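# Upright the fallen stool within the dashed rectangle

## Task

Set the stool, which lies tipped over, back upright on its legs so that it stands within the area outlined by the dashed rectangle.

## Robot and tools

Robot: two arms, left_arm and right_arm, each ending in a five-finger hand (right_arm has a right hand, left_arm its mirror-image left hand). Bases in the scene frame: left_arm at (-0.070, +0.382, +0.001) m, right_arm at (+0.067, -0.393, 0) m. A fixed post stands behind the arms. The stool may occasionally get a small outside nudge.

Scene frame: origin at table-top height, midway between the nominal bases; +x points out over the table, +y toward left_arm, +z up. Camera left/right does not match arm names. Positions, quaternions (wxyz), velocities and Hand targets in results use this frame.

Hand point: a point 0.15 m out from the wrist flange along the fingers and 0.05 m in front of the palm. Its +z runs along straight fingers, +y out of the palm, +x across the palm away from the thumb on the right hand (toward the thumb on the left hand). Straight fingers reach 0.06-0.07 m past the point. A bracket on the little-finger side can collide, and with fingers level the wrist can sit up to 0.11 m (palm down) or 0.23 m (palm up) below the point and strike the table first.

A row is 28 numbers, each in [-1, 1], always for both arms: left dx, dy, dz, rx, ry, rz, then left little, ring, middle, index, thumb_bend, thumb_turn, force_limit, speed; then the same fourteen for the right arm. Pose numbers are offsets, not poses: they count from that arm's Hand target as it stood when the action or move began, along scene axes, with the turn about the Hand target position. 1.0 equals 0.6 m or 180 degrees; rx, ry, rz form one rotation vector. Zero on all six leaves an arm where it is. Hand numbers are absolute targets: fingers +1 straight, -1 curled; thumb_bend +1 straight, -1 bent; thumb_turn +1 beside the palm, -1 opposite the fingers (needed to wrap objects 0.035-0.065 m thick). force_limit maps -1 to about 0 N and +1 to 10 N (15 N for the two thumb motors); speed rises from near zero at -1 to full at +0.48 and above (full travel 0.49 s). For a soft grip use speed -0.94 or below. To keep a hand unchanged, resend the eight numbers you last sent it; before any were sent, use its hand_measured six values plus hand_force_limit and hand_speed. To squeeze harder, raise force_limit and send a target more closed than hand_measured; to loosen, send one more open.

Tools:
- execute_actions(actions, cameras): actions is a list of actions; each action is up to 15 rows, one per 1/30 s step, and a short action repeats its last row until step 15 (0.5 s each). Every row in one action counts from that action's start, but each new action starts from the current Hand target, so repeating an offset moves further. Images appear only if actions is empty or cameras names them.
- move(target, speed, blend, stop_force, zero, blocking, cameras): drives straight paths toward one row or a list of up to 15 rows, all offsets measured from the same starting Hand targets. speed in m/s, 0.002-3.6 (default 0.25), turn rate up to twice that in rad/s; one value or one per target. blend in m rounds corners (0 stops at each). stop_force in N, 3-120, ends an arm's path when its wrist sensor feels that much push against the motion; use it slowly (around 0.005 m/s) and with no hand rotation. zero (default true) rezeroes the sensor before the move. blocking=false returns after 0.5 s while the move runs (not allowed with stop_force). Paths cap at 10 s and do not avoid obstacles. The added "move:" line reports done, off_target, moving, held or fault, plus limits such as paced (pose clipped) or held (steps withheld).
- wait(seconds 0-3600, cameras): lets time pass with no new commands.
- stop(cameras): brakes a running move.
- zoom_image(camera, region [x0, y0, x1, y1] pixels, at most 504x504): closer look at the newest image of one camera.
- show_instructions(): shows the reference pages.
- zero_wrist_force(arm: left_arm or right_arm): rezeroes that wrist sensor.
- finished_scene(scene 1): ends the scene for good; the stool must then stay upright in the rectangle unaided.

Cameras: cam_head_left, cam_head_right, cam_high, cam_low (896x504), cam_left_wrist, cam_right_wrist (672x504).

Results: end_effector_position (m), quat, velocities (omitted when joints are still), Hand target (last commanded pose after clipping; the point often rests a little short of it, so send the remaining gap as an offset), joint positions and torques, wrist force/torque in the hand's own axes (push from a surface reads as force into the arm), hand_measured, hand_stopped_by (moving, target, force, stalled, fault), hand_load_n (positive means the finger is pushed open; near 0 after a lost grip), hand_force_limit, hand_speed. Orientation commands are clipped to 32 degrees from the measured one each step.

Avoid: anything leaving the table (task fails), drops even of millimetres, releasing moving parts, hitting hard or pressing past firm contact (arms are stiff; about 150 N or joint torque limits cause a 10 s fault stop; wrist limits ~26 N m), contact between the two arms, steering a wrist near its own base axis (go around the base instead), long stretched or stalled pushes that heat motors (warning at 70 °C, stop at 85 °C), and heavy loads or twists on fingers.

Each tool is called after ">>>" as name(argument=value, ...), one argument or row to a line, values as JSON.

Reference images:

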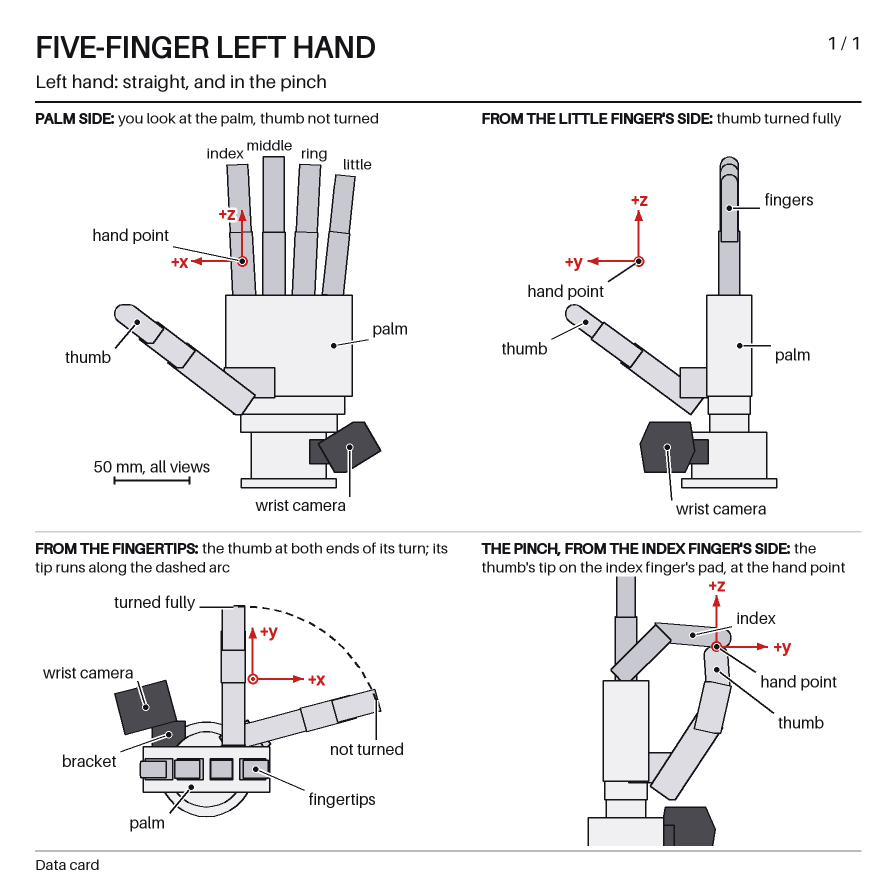

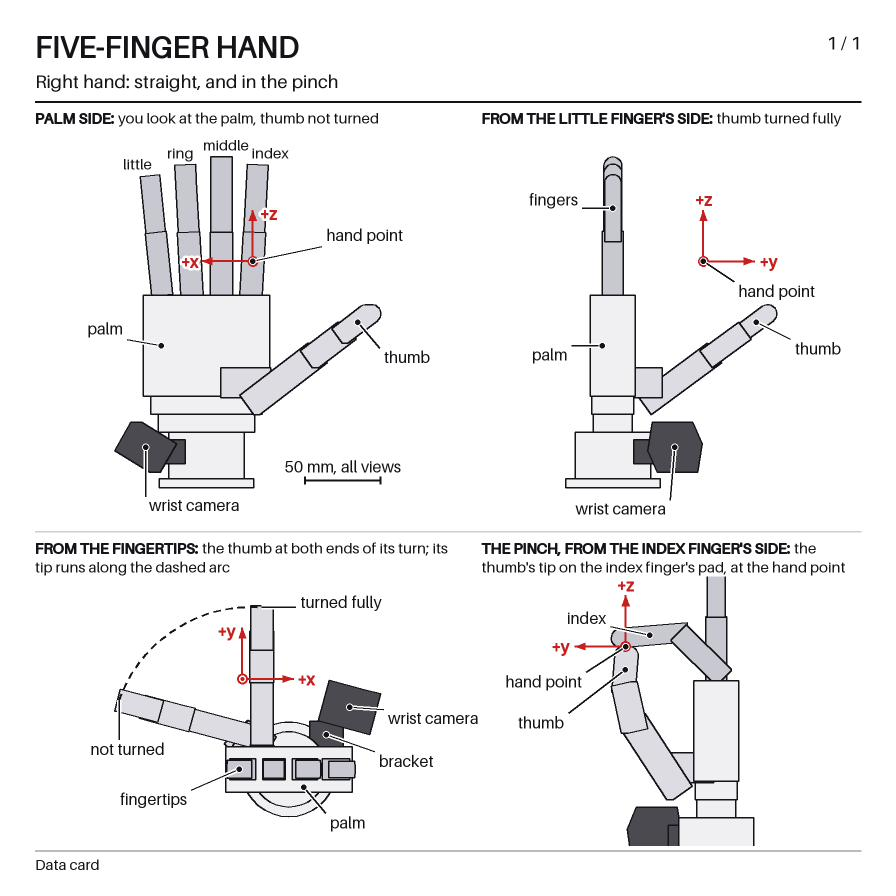

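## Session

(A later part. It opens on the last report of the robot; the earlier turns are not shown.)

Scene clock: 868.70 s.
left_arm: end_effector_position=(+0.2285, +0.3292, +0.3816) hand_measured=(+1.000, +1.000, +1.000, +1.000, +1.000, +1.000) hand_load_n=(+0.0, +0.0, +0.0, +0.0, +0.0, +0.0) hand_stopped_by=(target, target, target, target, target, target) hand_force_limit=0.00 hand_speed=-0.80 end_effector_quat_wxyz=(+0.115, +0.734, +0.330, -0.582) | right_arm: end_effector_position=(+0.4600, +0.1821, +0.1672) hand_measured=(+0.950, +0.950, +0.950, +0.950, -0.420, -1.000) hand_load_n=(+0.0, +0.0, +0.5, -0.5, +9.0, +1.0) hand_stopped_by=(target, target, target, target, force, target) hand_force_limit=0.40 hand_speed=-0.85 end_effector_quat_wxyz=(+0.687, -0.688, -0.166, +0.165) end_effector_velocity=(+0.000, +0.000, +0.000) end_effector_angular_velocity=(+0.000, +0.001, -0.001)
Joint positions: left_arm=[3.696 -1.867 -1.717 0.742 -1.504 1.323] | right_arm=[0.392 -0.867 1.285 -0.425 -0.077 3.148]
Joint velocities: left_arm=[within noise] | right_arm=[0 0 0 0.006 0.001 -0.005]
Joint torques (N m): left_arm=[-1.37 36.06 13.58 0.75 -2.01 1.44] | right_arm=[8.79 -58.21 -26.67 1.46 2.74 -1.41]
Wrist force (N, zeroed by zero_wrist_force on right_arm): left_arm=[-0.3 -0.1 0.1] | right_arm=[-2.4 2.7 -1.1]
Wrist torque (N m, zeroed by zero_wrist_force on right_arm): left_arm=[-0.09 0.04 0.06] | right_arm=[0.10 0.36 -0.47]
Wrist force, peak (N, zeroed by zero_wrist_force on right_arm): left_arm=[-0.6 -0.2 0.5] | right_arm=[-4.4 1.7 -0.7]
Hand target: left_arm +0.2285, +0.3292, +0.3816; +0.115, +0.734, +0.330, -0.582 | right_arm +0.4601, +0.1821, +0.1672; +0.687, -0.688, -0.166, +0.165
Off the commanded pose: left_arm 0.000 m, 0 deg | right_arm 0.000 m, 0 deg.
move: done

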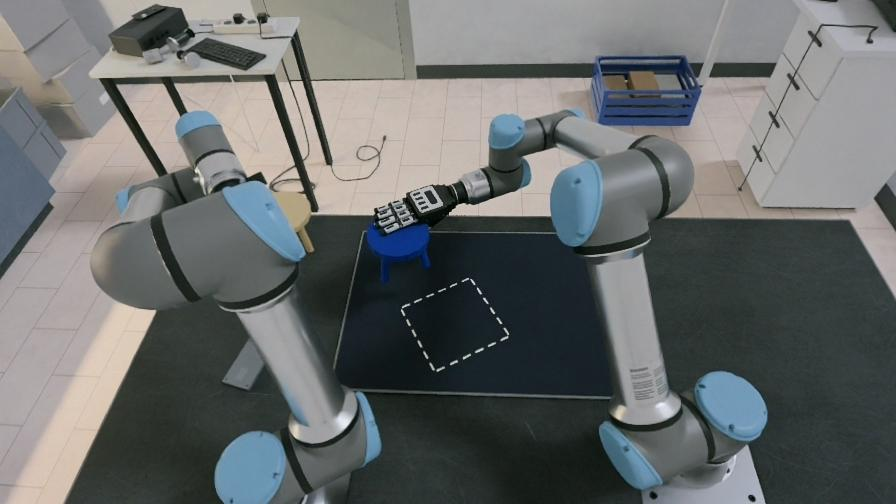

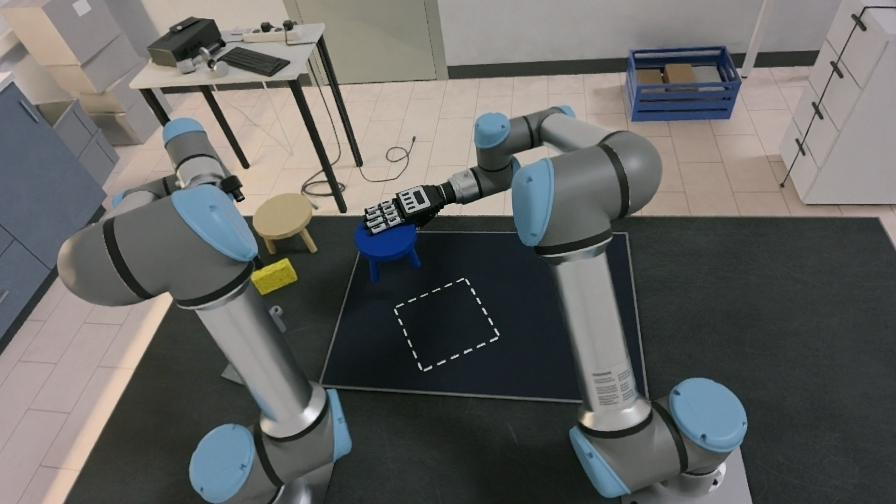

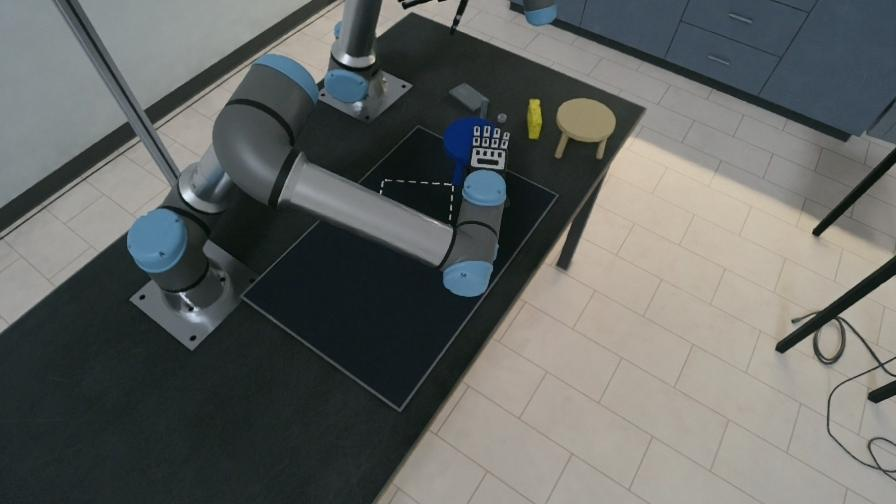

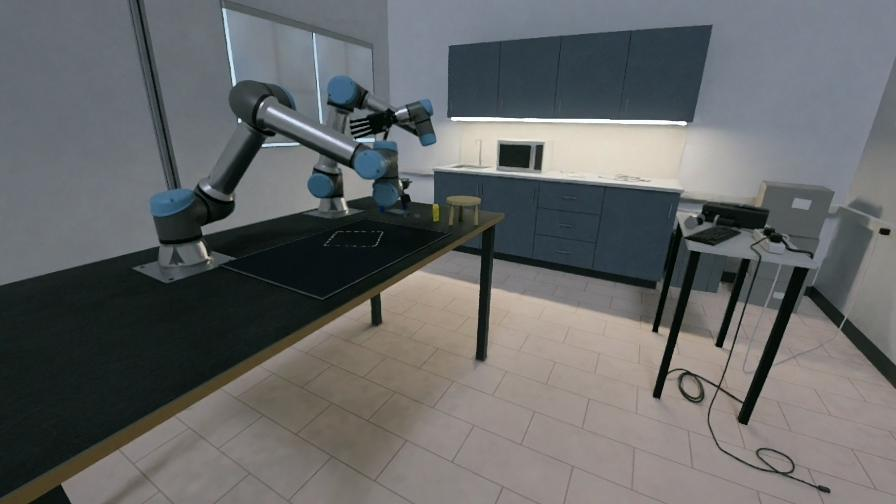

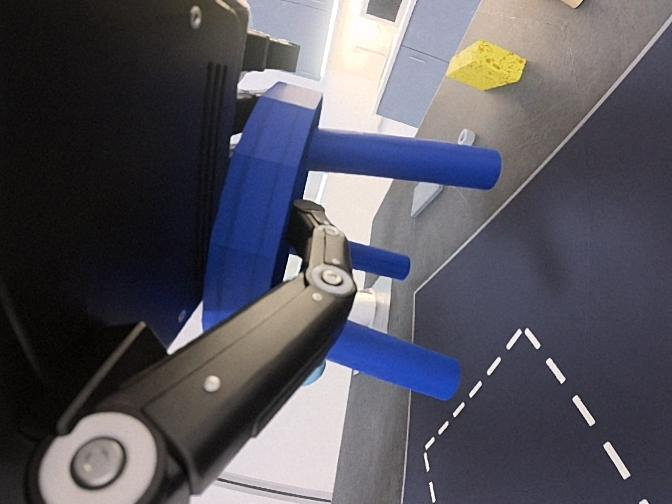

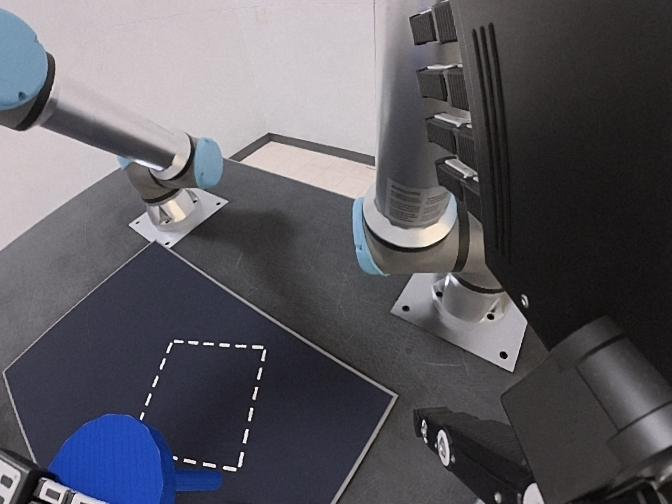

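>>> move(
  target=[
    [0,0,0,0,0,0,1,1,1,1,1,1,0,-0.8,-0.1183,-0.1817,-0.0917,0,0,0,0.95,0.95,0.95,0.95,-0.95,-1,0.4,-0.85],
  ],
  speed=0.1,
  cameras=["cam_high","cam_left_wrist","cam_right_wrist","cam_head_left","cam_head_right"],
)

>>> zoom_image(
  camera="cam_right_wrist",
  region=[60, 300, 340, 504],
)

>>> zoom_image(
  camera="cam_head_left",
  region=[380, 240, 540, 400],
)

Scene clock: 880.77 s.
left_arm: end_effector_position=(+0.2285, +0.3292, +0.3816) hand_measured=(+1.000, +1.000, +1.000, +1.000, +1.000, +1.000) hand_load_n=(+0.0, +0.0, +0.0, +0.0, +0.0, +0.0) hand_stopped_by=(target, target, target, target, target, target) hand_force_limit=0.00 hand_speed=-0.80 end_effector_quat_wxyz=(+0.115, +0.734, +0.330, -0.582) | right_arm: end_effector_position=(+0.3891, +0.0731, +0.1123) hand_measured=(+0.950, +0.950, +0.950, +0.950, -0.420, -1.000) hand_load_n=(+0.0, +0.0, +0.5, +0.0, +9.0, +1.0) hand_stopped_by=(target, target, target, target, force, target) hand_force_limit=0.40 hand_speed=-0.85 end_effector_quat_wxyz=(+0.687, -0.688, -0.166, +0.164)
Joint positions: left_arm=[3.696 -1.867 -1.717 0.742 -1.504 1.323] | right_arm=[0.251 -1.039 1.751 -0.717 -0.218 3.145]
Joint torques (N m): left_arm=[-1.47 36.08 14 0.61 -1.98 1.43] | right_arm=[7.33 -27.49 -20.99 1.81 2.77 -1.23]
Wrist force (N, zeroed by zero_wrist_force on right_arm): left_arm=[-0.4 -0.1 0.3] | right_arm=[-2.3 2.8 -1.4]
Wrist torque (N m, zeroed by zero_wrist_force on right_arm): left_arm=[-0.10 0.07 0.06] | right_arm=[0.12 0.29 -0.48]
Wrist force, peak (N, zeroed by zero_wrist_force on right_arm): left_arm=[-0.5 -0.1 0.6] | right_arm=[-3.2 3.3 -1.7]
Hand target: left_arm +0.2285, +0.3292, +0.3816; +0.115, +0.734, +0.330, -0.582 | right_arm +0.3891, +0.0731, +0.1122; +0.687, -0.688, -0.166, +0.165
Off the commanded pose: left_arm 0.000 m, 0 deg | right_arm 0.000 m, 0 deg.
move: done
Images, in order (width x height): cam_head_left 896x504, cam_head_right 896x504, cam_high 896x504, cam_left_wrist 672x504, cam_right_wrist 672x504.

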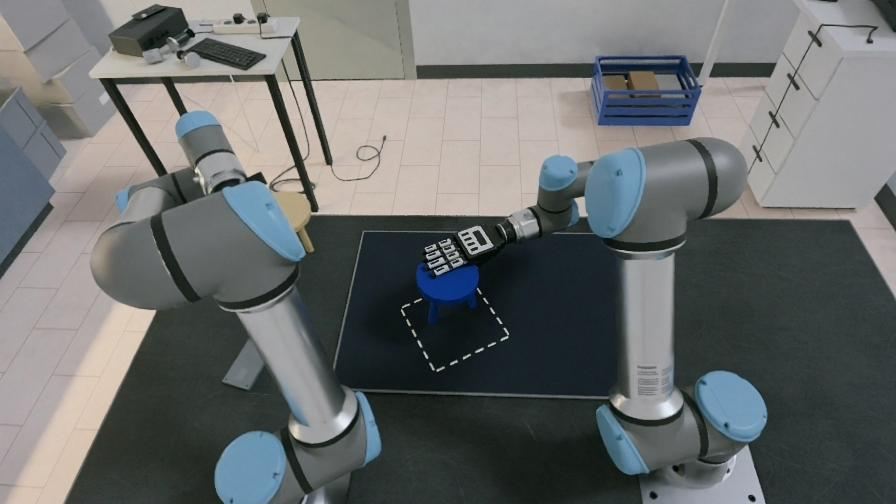

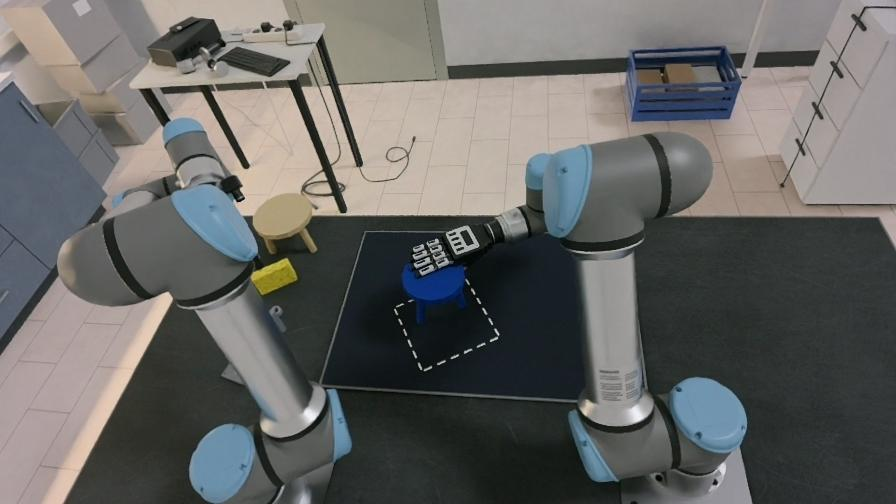

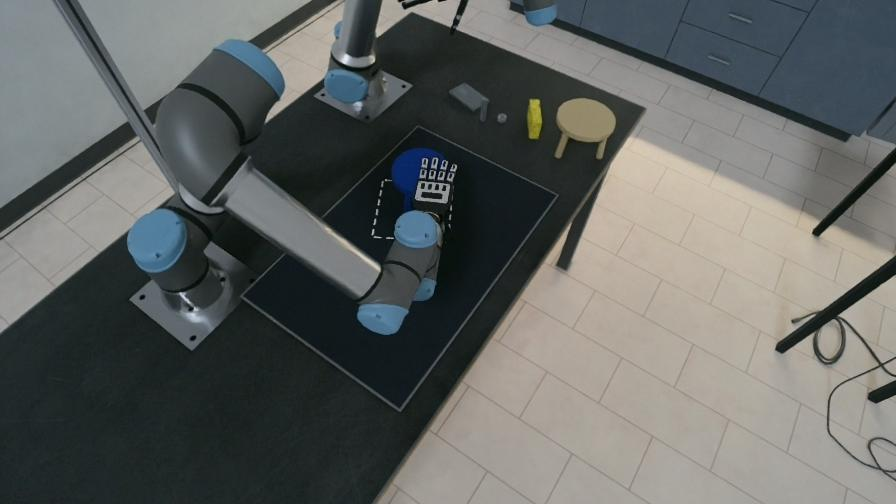

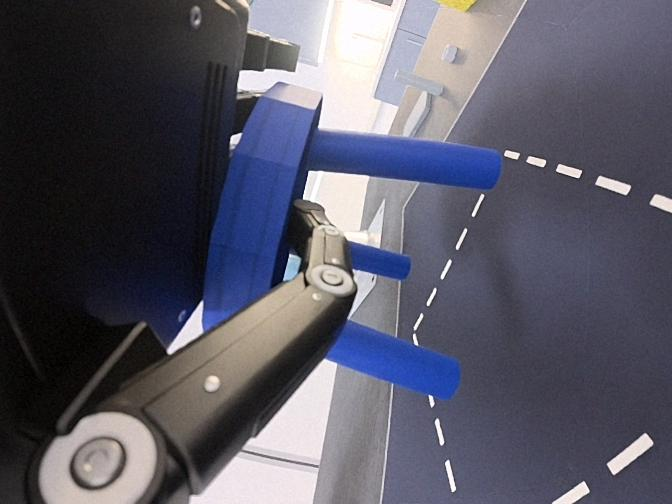

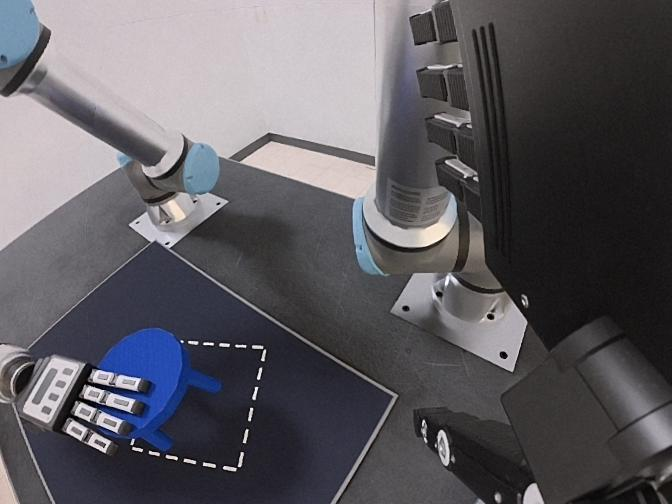

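Scaled by 1.800 from the camera's image (finer frame: 960x720).

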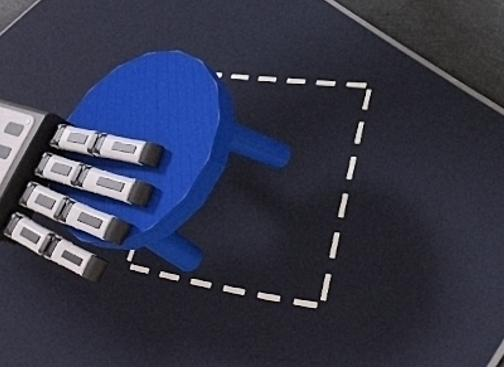

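Scaled by 3.150 from the camera's image (finer frame: 1280x720).

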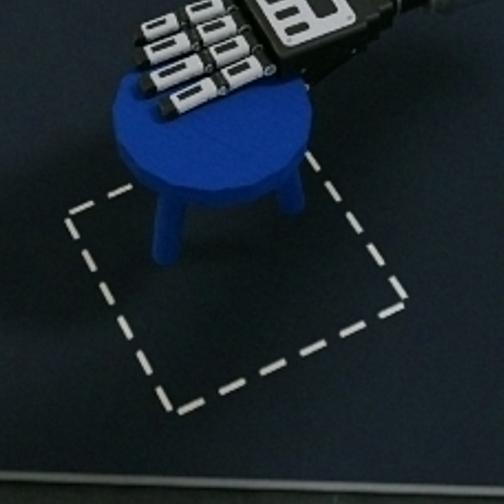

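>>> move(
  target=[
    [0,0,0,0,0,0,1,1,1,1,1,1,0,-0.8,-0.03,-0.0233,-0.0333,0,0,0,0.95,0.95,0.95,0.95,-0.95,-1,0.4,-0.85],
  ],
  speed=0.05,
  stop_force=10,
  cameras=["cam_high","cam_left_wrist","cam_right_wrist","cam_head_left","cam_head_right"],
)

>>> zoom_image(
  camera="cam_right_wrist",
  region=[60, 300, 340, 504],
)

>>> zoom_image(
  camera="cam_head_left",
  region=[380, 240, 540, 400],
)

>>> zoom_image(
  camera="cam_head_right",
  region=[370, 240, 530, 400],
)

Scene clock: 891.53 s.
left_arm: end_effector_position=(+0.2285, +0.3292, +0.3816) hand_measured=(+1.000, +1.000, +1.000, +1.000, +1.000, +1.000) hand_load_n=(+0.0, +0.0, +0.0, +0.0, +0.5, +0.5) hand_stopped_by=(target, target, target, target, target, target) hand_force_limit=0.00 hand_speed=-0.80 end_effector_quat_wxyz=(+0.115, +0.734, +0.330, -0.582) | right_arm: end_effector_position=(+0.3711, +0.0591, +0.0922) hand_measured=(+0.950, +0.950, +0.950, +0.950, -0.420, -1.000) hand_load_n=(+0.0, +0.0, +0.5, +0.0, +9.5, +1.0) hand_stopped_by=(target, target, target, target, force, target) hand_force_limit=0.40 hand_speed=-0.85 end_effector_quat_wxyz=(+0.687, -0.688, -0.166, +0.165)
Joint positions: left_arm=[3.696 -1.867 -1.717 0.742 -1.504 1.323] | right_arm=[0.233 -1.047 1.835 -0.792 -0.236 3.144]
Joint torques (N m): left_arm=[-0.96 36.49 13.85 0.77 -2.35 1.39] | right_arm=[9.57 -42.1 -24.73 1.84 2.77 -1.26]
Wrist force (N, zeroed by zero_wrist_force on right_arm): left_arm=[-0.3 -0.3 0.4] | right_arm=[-2.4 2.2 -1.7]
Wrist torque (N m, zeroed by zero_wrist_force on right_arm): left_arm=[-0.14 0.06 0.06] | right_arm=[0.05 0.33 -0.49]
Wrist force, peak (N, zeroed by zero_wrist_force on right_arm): left_arm=[-0.6 0.0 0.6] | right_arm=[-2.6 3.2 -1.4]
Hand target: left_arm +0.2285, +0.3292, +0.3816; +0.115, +0.734, +0.330, -0.582 | right_arm +0.3711, +0.0591, +0.0922; +0.687, -0.688, -0.166, +0.165
Off the commanded pose: left_arm 0.000 m, 0 deg | right_arm 0.000 m, 0 deg.
move: done
Images, in order (width x height): cam_head_left 896x504, cam_head_right 896x504, cam_high 896x504, cam_left_wrist 672x504, cam_right_wrist 672x504.

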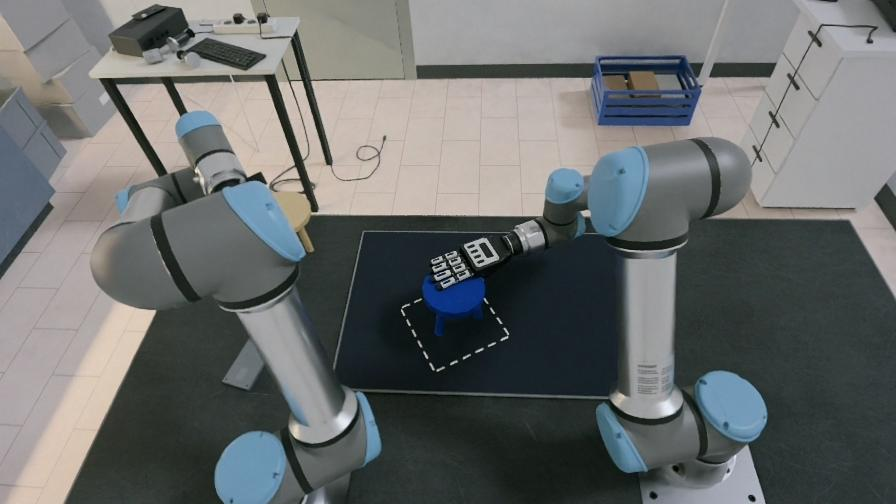

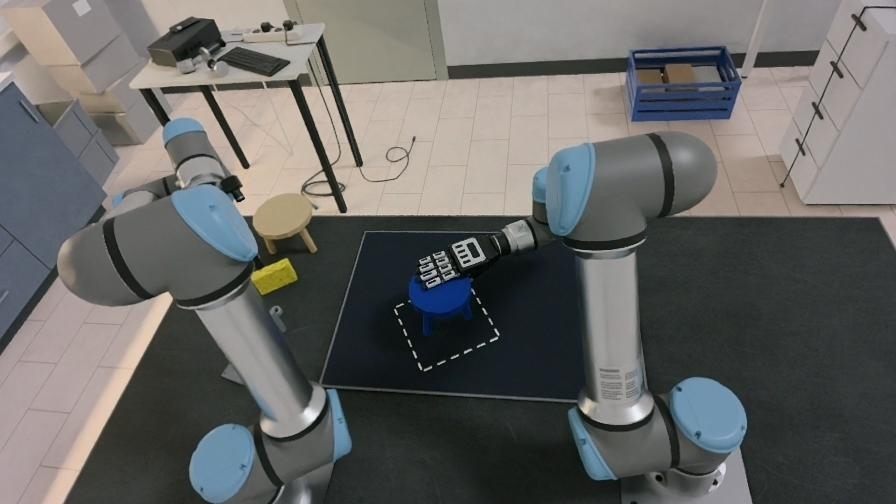

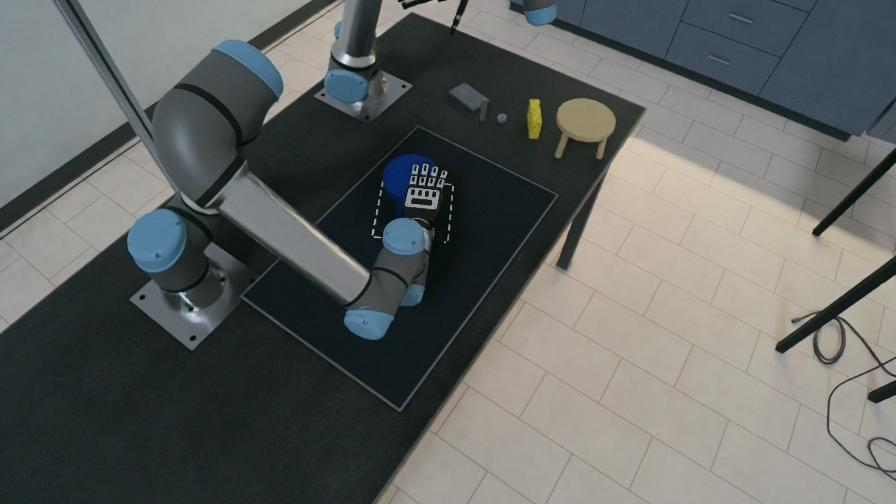

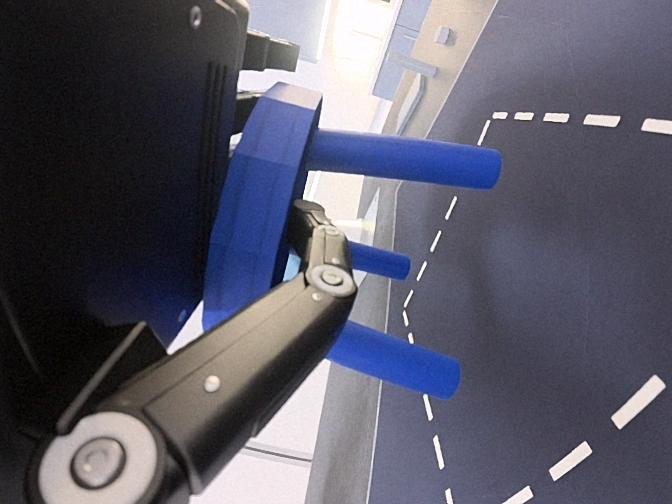

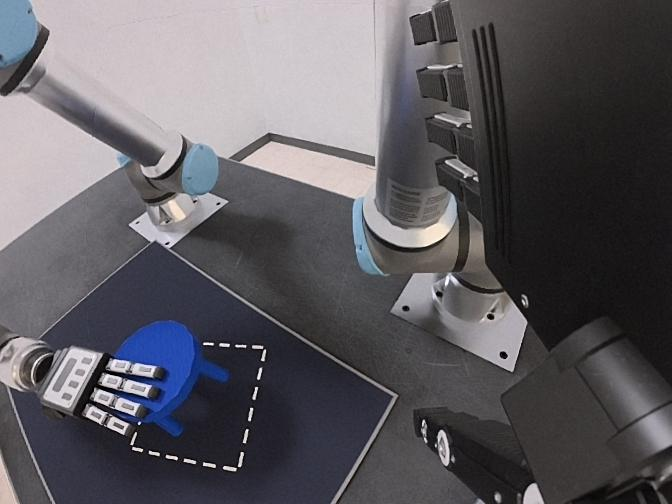

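Scaled by 1.800 from the camera's image (finer frame: 960x720).

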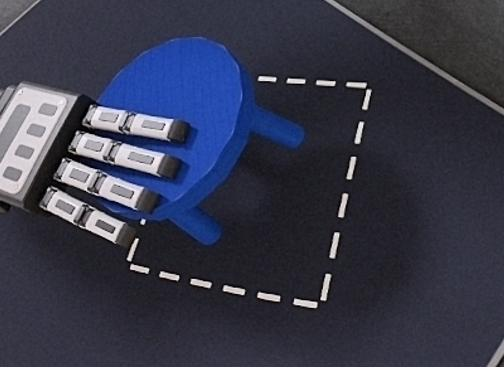

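Scaled by 3.150 from the camera's image (finer frame: 1280x720).

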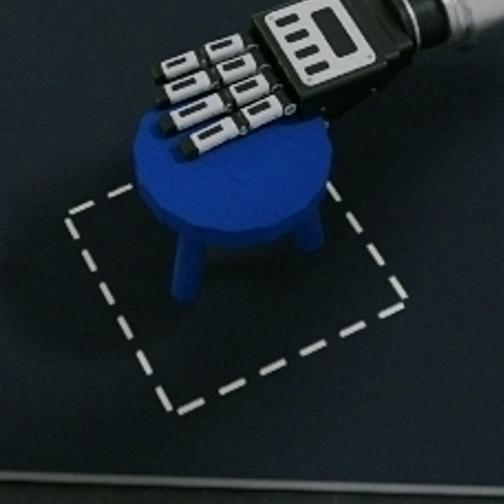

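Scaled by 3.150 from the camera's image (finer frame: 1280x720).

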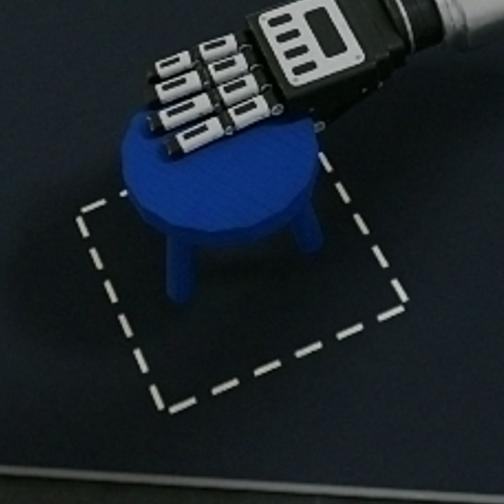

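>>> move(
  target=[
    [0,0,0,0,0,0,1,1,1,1,1,1,0,-0.8,0,-0.003,-0.04,0,0,0,0.95,0.95,0.95,0.95,-0.95,-1,0.4,-0.85],
  ],
  speed=0.01,
  stop_force=3,
  cameras=["cam_high","cam_left_wrist","cam_right_wrist","cam_head_left","cam_head_right"],
)

>>> zoom_image(
  camera="cam_right_wrist",
  region=[60, 300, 340, 504],
)

>>> zoom_image(
  camera="cam_head_left",
  region=[380, 240, 540, 400],
)

>>> zoom_image(
  camera="cam_head_right",
  region=[370, 240, 530, 400],
)

Scene clock: 901.27 s.
left_arm: end_effector_position=(+0.2285, +0.3292, +0.3816) hand_measured=(+1.000, +1.000, +1.000, +1.000, +1.000, +1.000) hand_load_n=(+0.0, +0.0, +0.0, +0.0, +0.0, +0.0) hand_stopped_by=(target, target, target, target, target, target) hand_force_limit=0.00 hand_speed=-0.80 end_effector_quat_wxyz=(+0.115, +0.734, +0.330, -0.582) | right_arm: end_effector_position=(+0.3711, +0.0573, +0.0682) hand_measured=(+0.950, +0.950, +0.950, +0.950, -0.420, -1.000) hand_load_n=(+0.0, +0.0, +0.5, +0.0, +9.0, +0.5) hand_stopped_by=(target, target, target, target, force, target) hand_force_limit=0.40 hand_speed=-0.85 end_effector_quat_wxyz=(+0.687, -0.688, -0.166, +0.165)
Joint positions: left_arm=[3.696 -1.867 -1.717 0.742 -1.504 1.323] | right_arm=[0.229 -1.005 1.849 -0.848 -0.24 3.144]
Joint torques (N m): left_arm=[-1.82 36.22 13.36 0.62 -2.21 1.3] | right_arm=[-2.35 -54.33 -18.36 1.79 -1.66 1.25]
Wrist force (N, zeroed by zero_wrist_force on right_arm): left_arm=[-0.2 -0.1 0.2] | right_arm=[-2.4 2.5 -1.7]
Wrist torque (N m, zeroed by zero_wrist_force on right_arm): left_arm=[-0.10 0.04 0.07] | right_arm=[0.07 0.32 -0.49]
Wrist force, peak (N, zeroed by zero_wrist_force on right_arm): left_arm=[-0.6 -0.1 0.5] | right_arm=[-2.8 2.7 -1.7]
Hand target: left_arm +0.2285, +0.3292, +0.3816; +0.115, +0.734, +0.330, -0.582 | right_arm +0.3711, +0.0573, +0.0682; +0.687, -0.688, -0.166, +0.165
Off the commanded pose: left_arm 0.000 m, 0 deg | right_arm 0.000 m, 0 deg.
move: done
Images, in order (width x height): cam_head_left 896x504, cam_head_right 896x504, cam_high 896x504, cam_left_wrist 672x504, cam_right_wrist 672x504.

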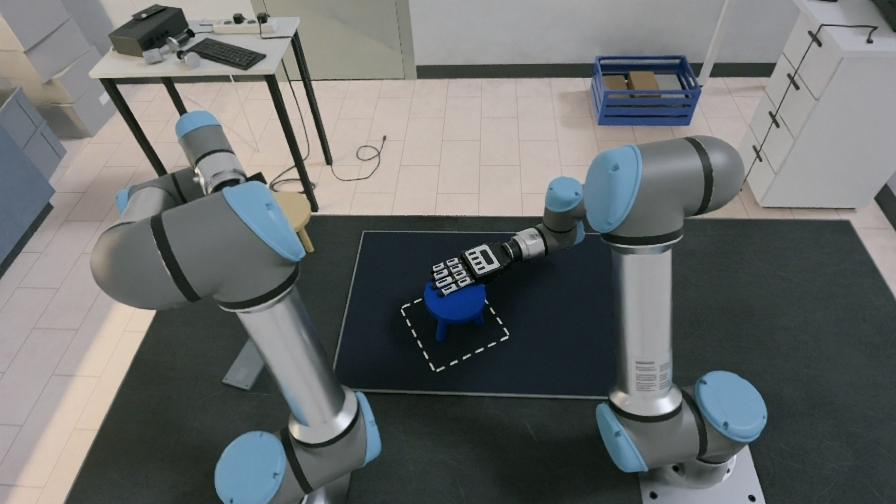

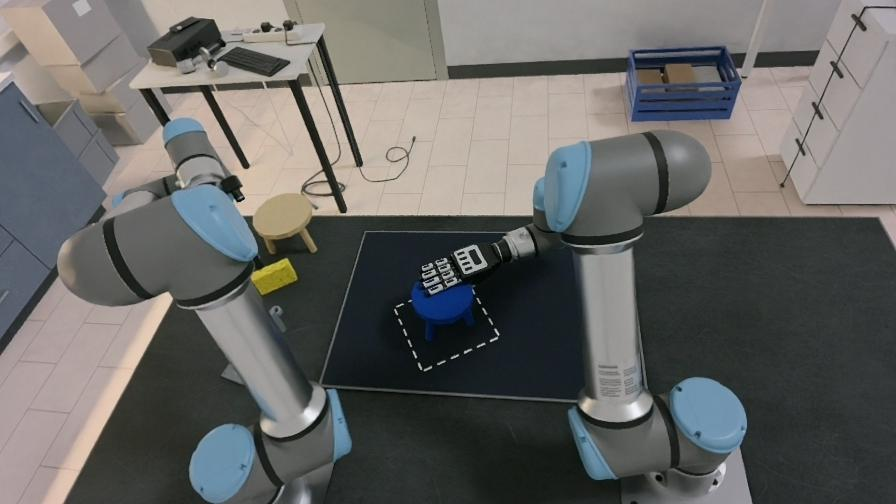

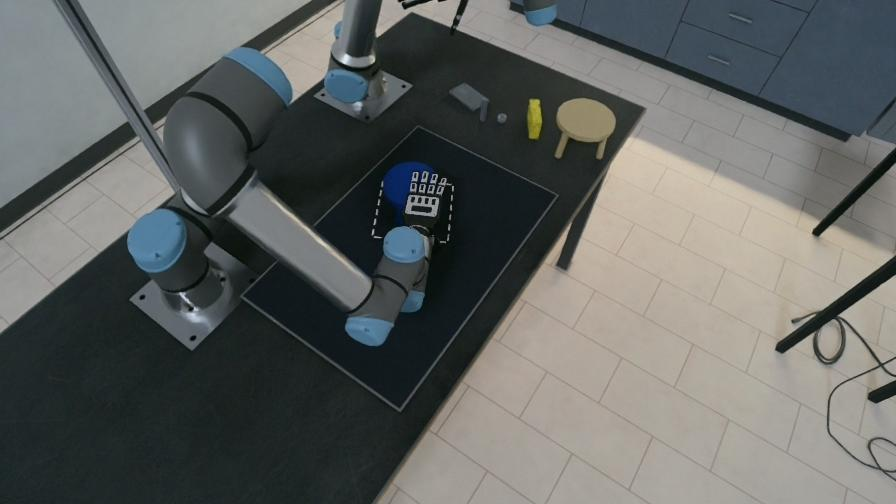

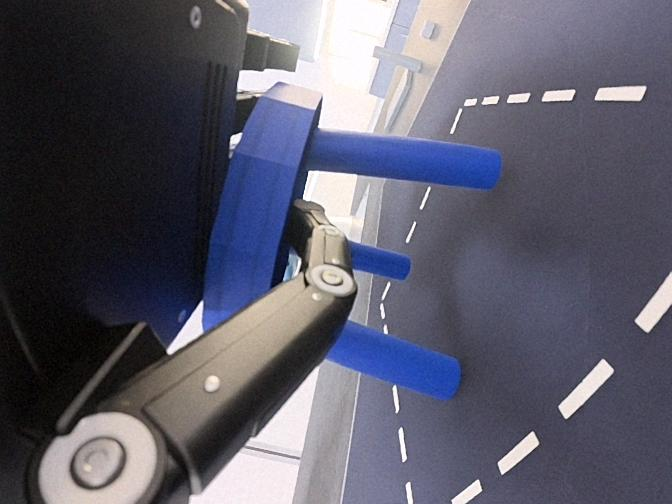

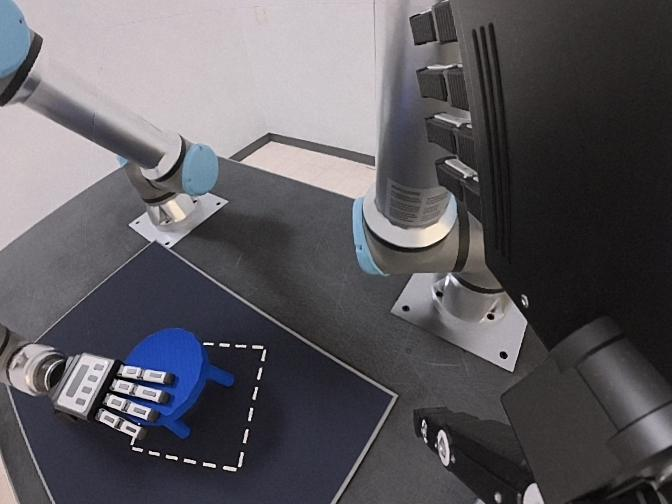

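Scaled by 1.800 from the camera's image (finer frame: 960x720).

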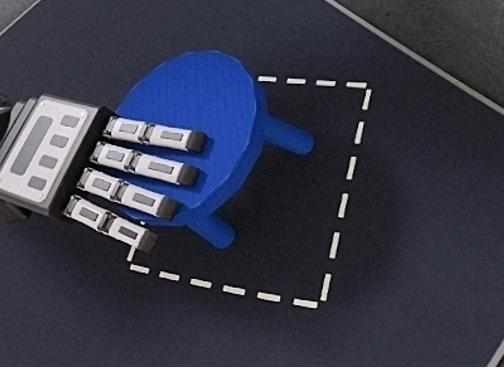

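Scaled by 3.150 from the camera's image (finer frame: 1280x720).

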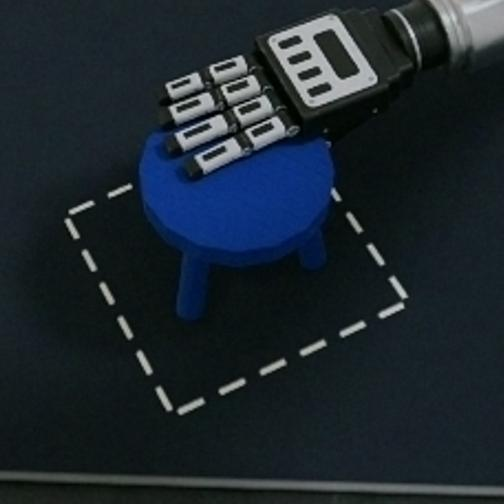

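Scaled by 3.150 from the camera's image (finer frame: 1280x720).

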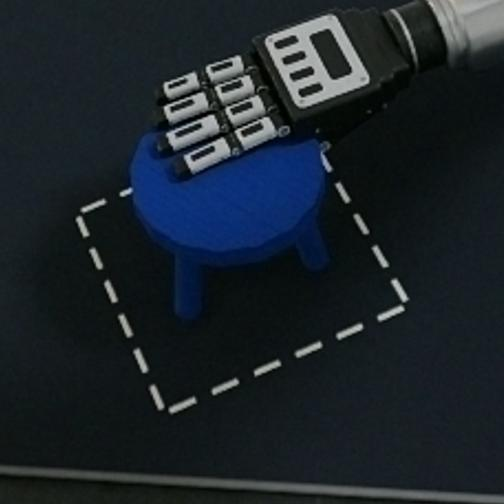

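>>> execute_actions(
  actions=[],
  cameras=["cam_low","cam_head_left","cam_high"],
)

>>> zoom_image(
  camera="cam_low",
  region=[300, 150, 460, 270],
)

>>> zoom_image(
  camera="cam_head_left",
  region=[420, 160, 620, 300],
)

Scene clock: 904.80 s.
left_arm: end_effector_position=(+0.2285, +0.3292, +0.3816) hand_measured=(+1.000, +1.000, +1.000, +1.000, +1.000, +1.000) hand_load_n=(+0.0, +0.0, +0.0, +0.0, +0.0, +0.0) hand_stopped_by=(target, target, target, target, target, target) hand_force_limit=0.00 hand_speed=-0.80 end_effector_quat_wxyz=(+0.115, +0.734, +0.330, -0.582) | right_arm: end_effector_position=(+0.3711, +0.0573, +0.0682) hand_measured=(+0.950, +0.950, +0.950, +0.950, -0.420, -1.000) hand_load_n=(+0.0, +0.0, +0.5, +0.0, +9.0, +0.5) hand_stopped_by=(target, target, target, target, force, target) hand_force_limit=0.40 hand_speed=-0.85 end_effector_quat_wxyz=(+0.687, -0.688, -0.166, +0.165)
Joint positions: left_arm=[3.696 -1.867 -1.717 0.742 -1.504 1.323] | right_arm=[0.229 -1.005 1.849 -0.848 -0.24 3.144]
Joint velocities: within noise
Joint torques (N m): left_arm=[-2.1 36.84 13.7 0.62 -2.12 1.37] | right_arm=[7.21 -54.33 -23.47 1.36 2.33 1.15]
Wrist force (N, zeroed by zero_wrist_force on right_arm): left_arm=[-0.5 -0.2 0.5] | right_arm=[-2.2 2.4 -1.9]
Wrist torque (N m, zeroed by zero_wrist_force on right_arm): left_arm=[-0.13 0.09 0.05] | right_arm=[0.08 0.31 -0.48]
Wrist force, peak (N, zeroed by zero_wrist_force on right_arm): left_arm=[-0.7 -0.1 0.4] | right_arm=[-2.8 2.5 -1.9]
Hand target: left_arm +0.2285, +0.3292, +0.3816; +0.115, +0.734, +0.330, -0.582 | right_arm +0.3711, +0.0573, +0.0682; +0.687, -0.688, -0.166, +0.165
Off the commanded pose: left_arm 0.000 m, 0 deg | right_arm 0.000 m, 0 deg.
Images, in order (width x height): cam_head_left 896x504, cam_high 896x504, cam_low 896x504.

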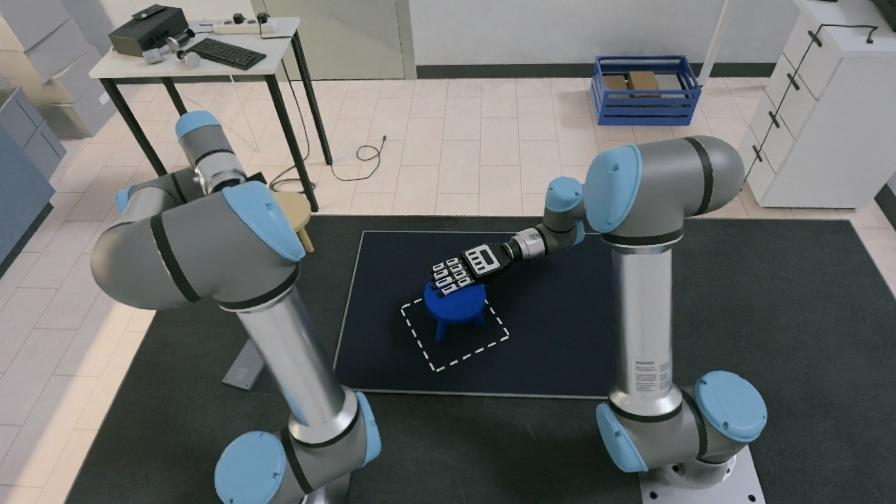

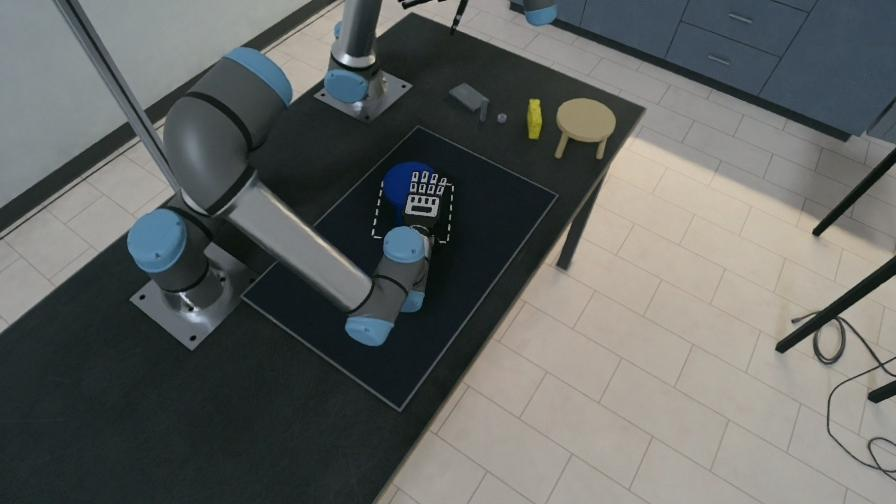

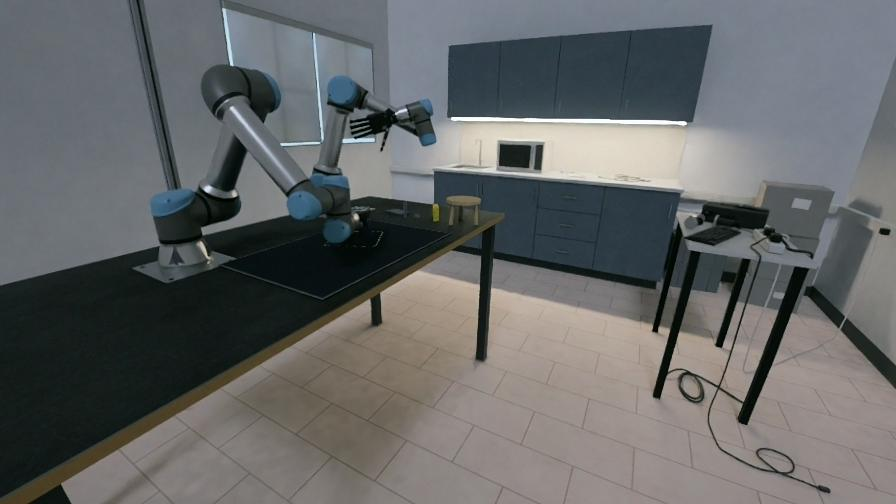

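Scaled by 3.150 from the camera's image (finer frame: 1280x720).

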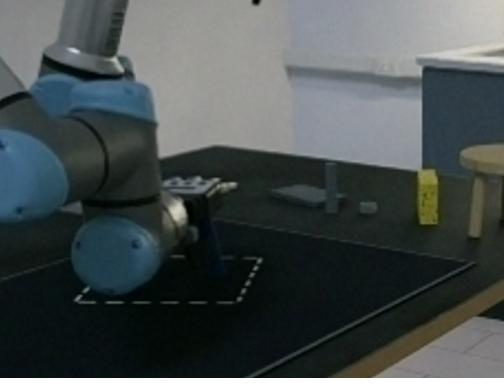

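Scaled by 2.520 from the camera's image (finer frame: 1280x720).

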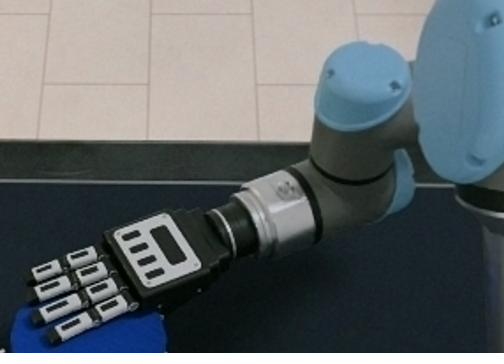

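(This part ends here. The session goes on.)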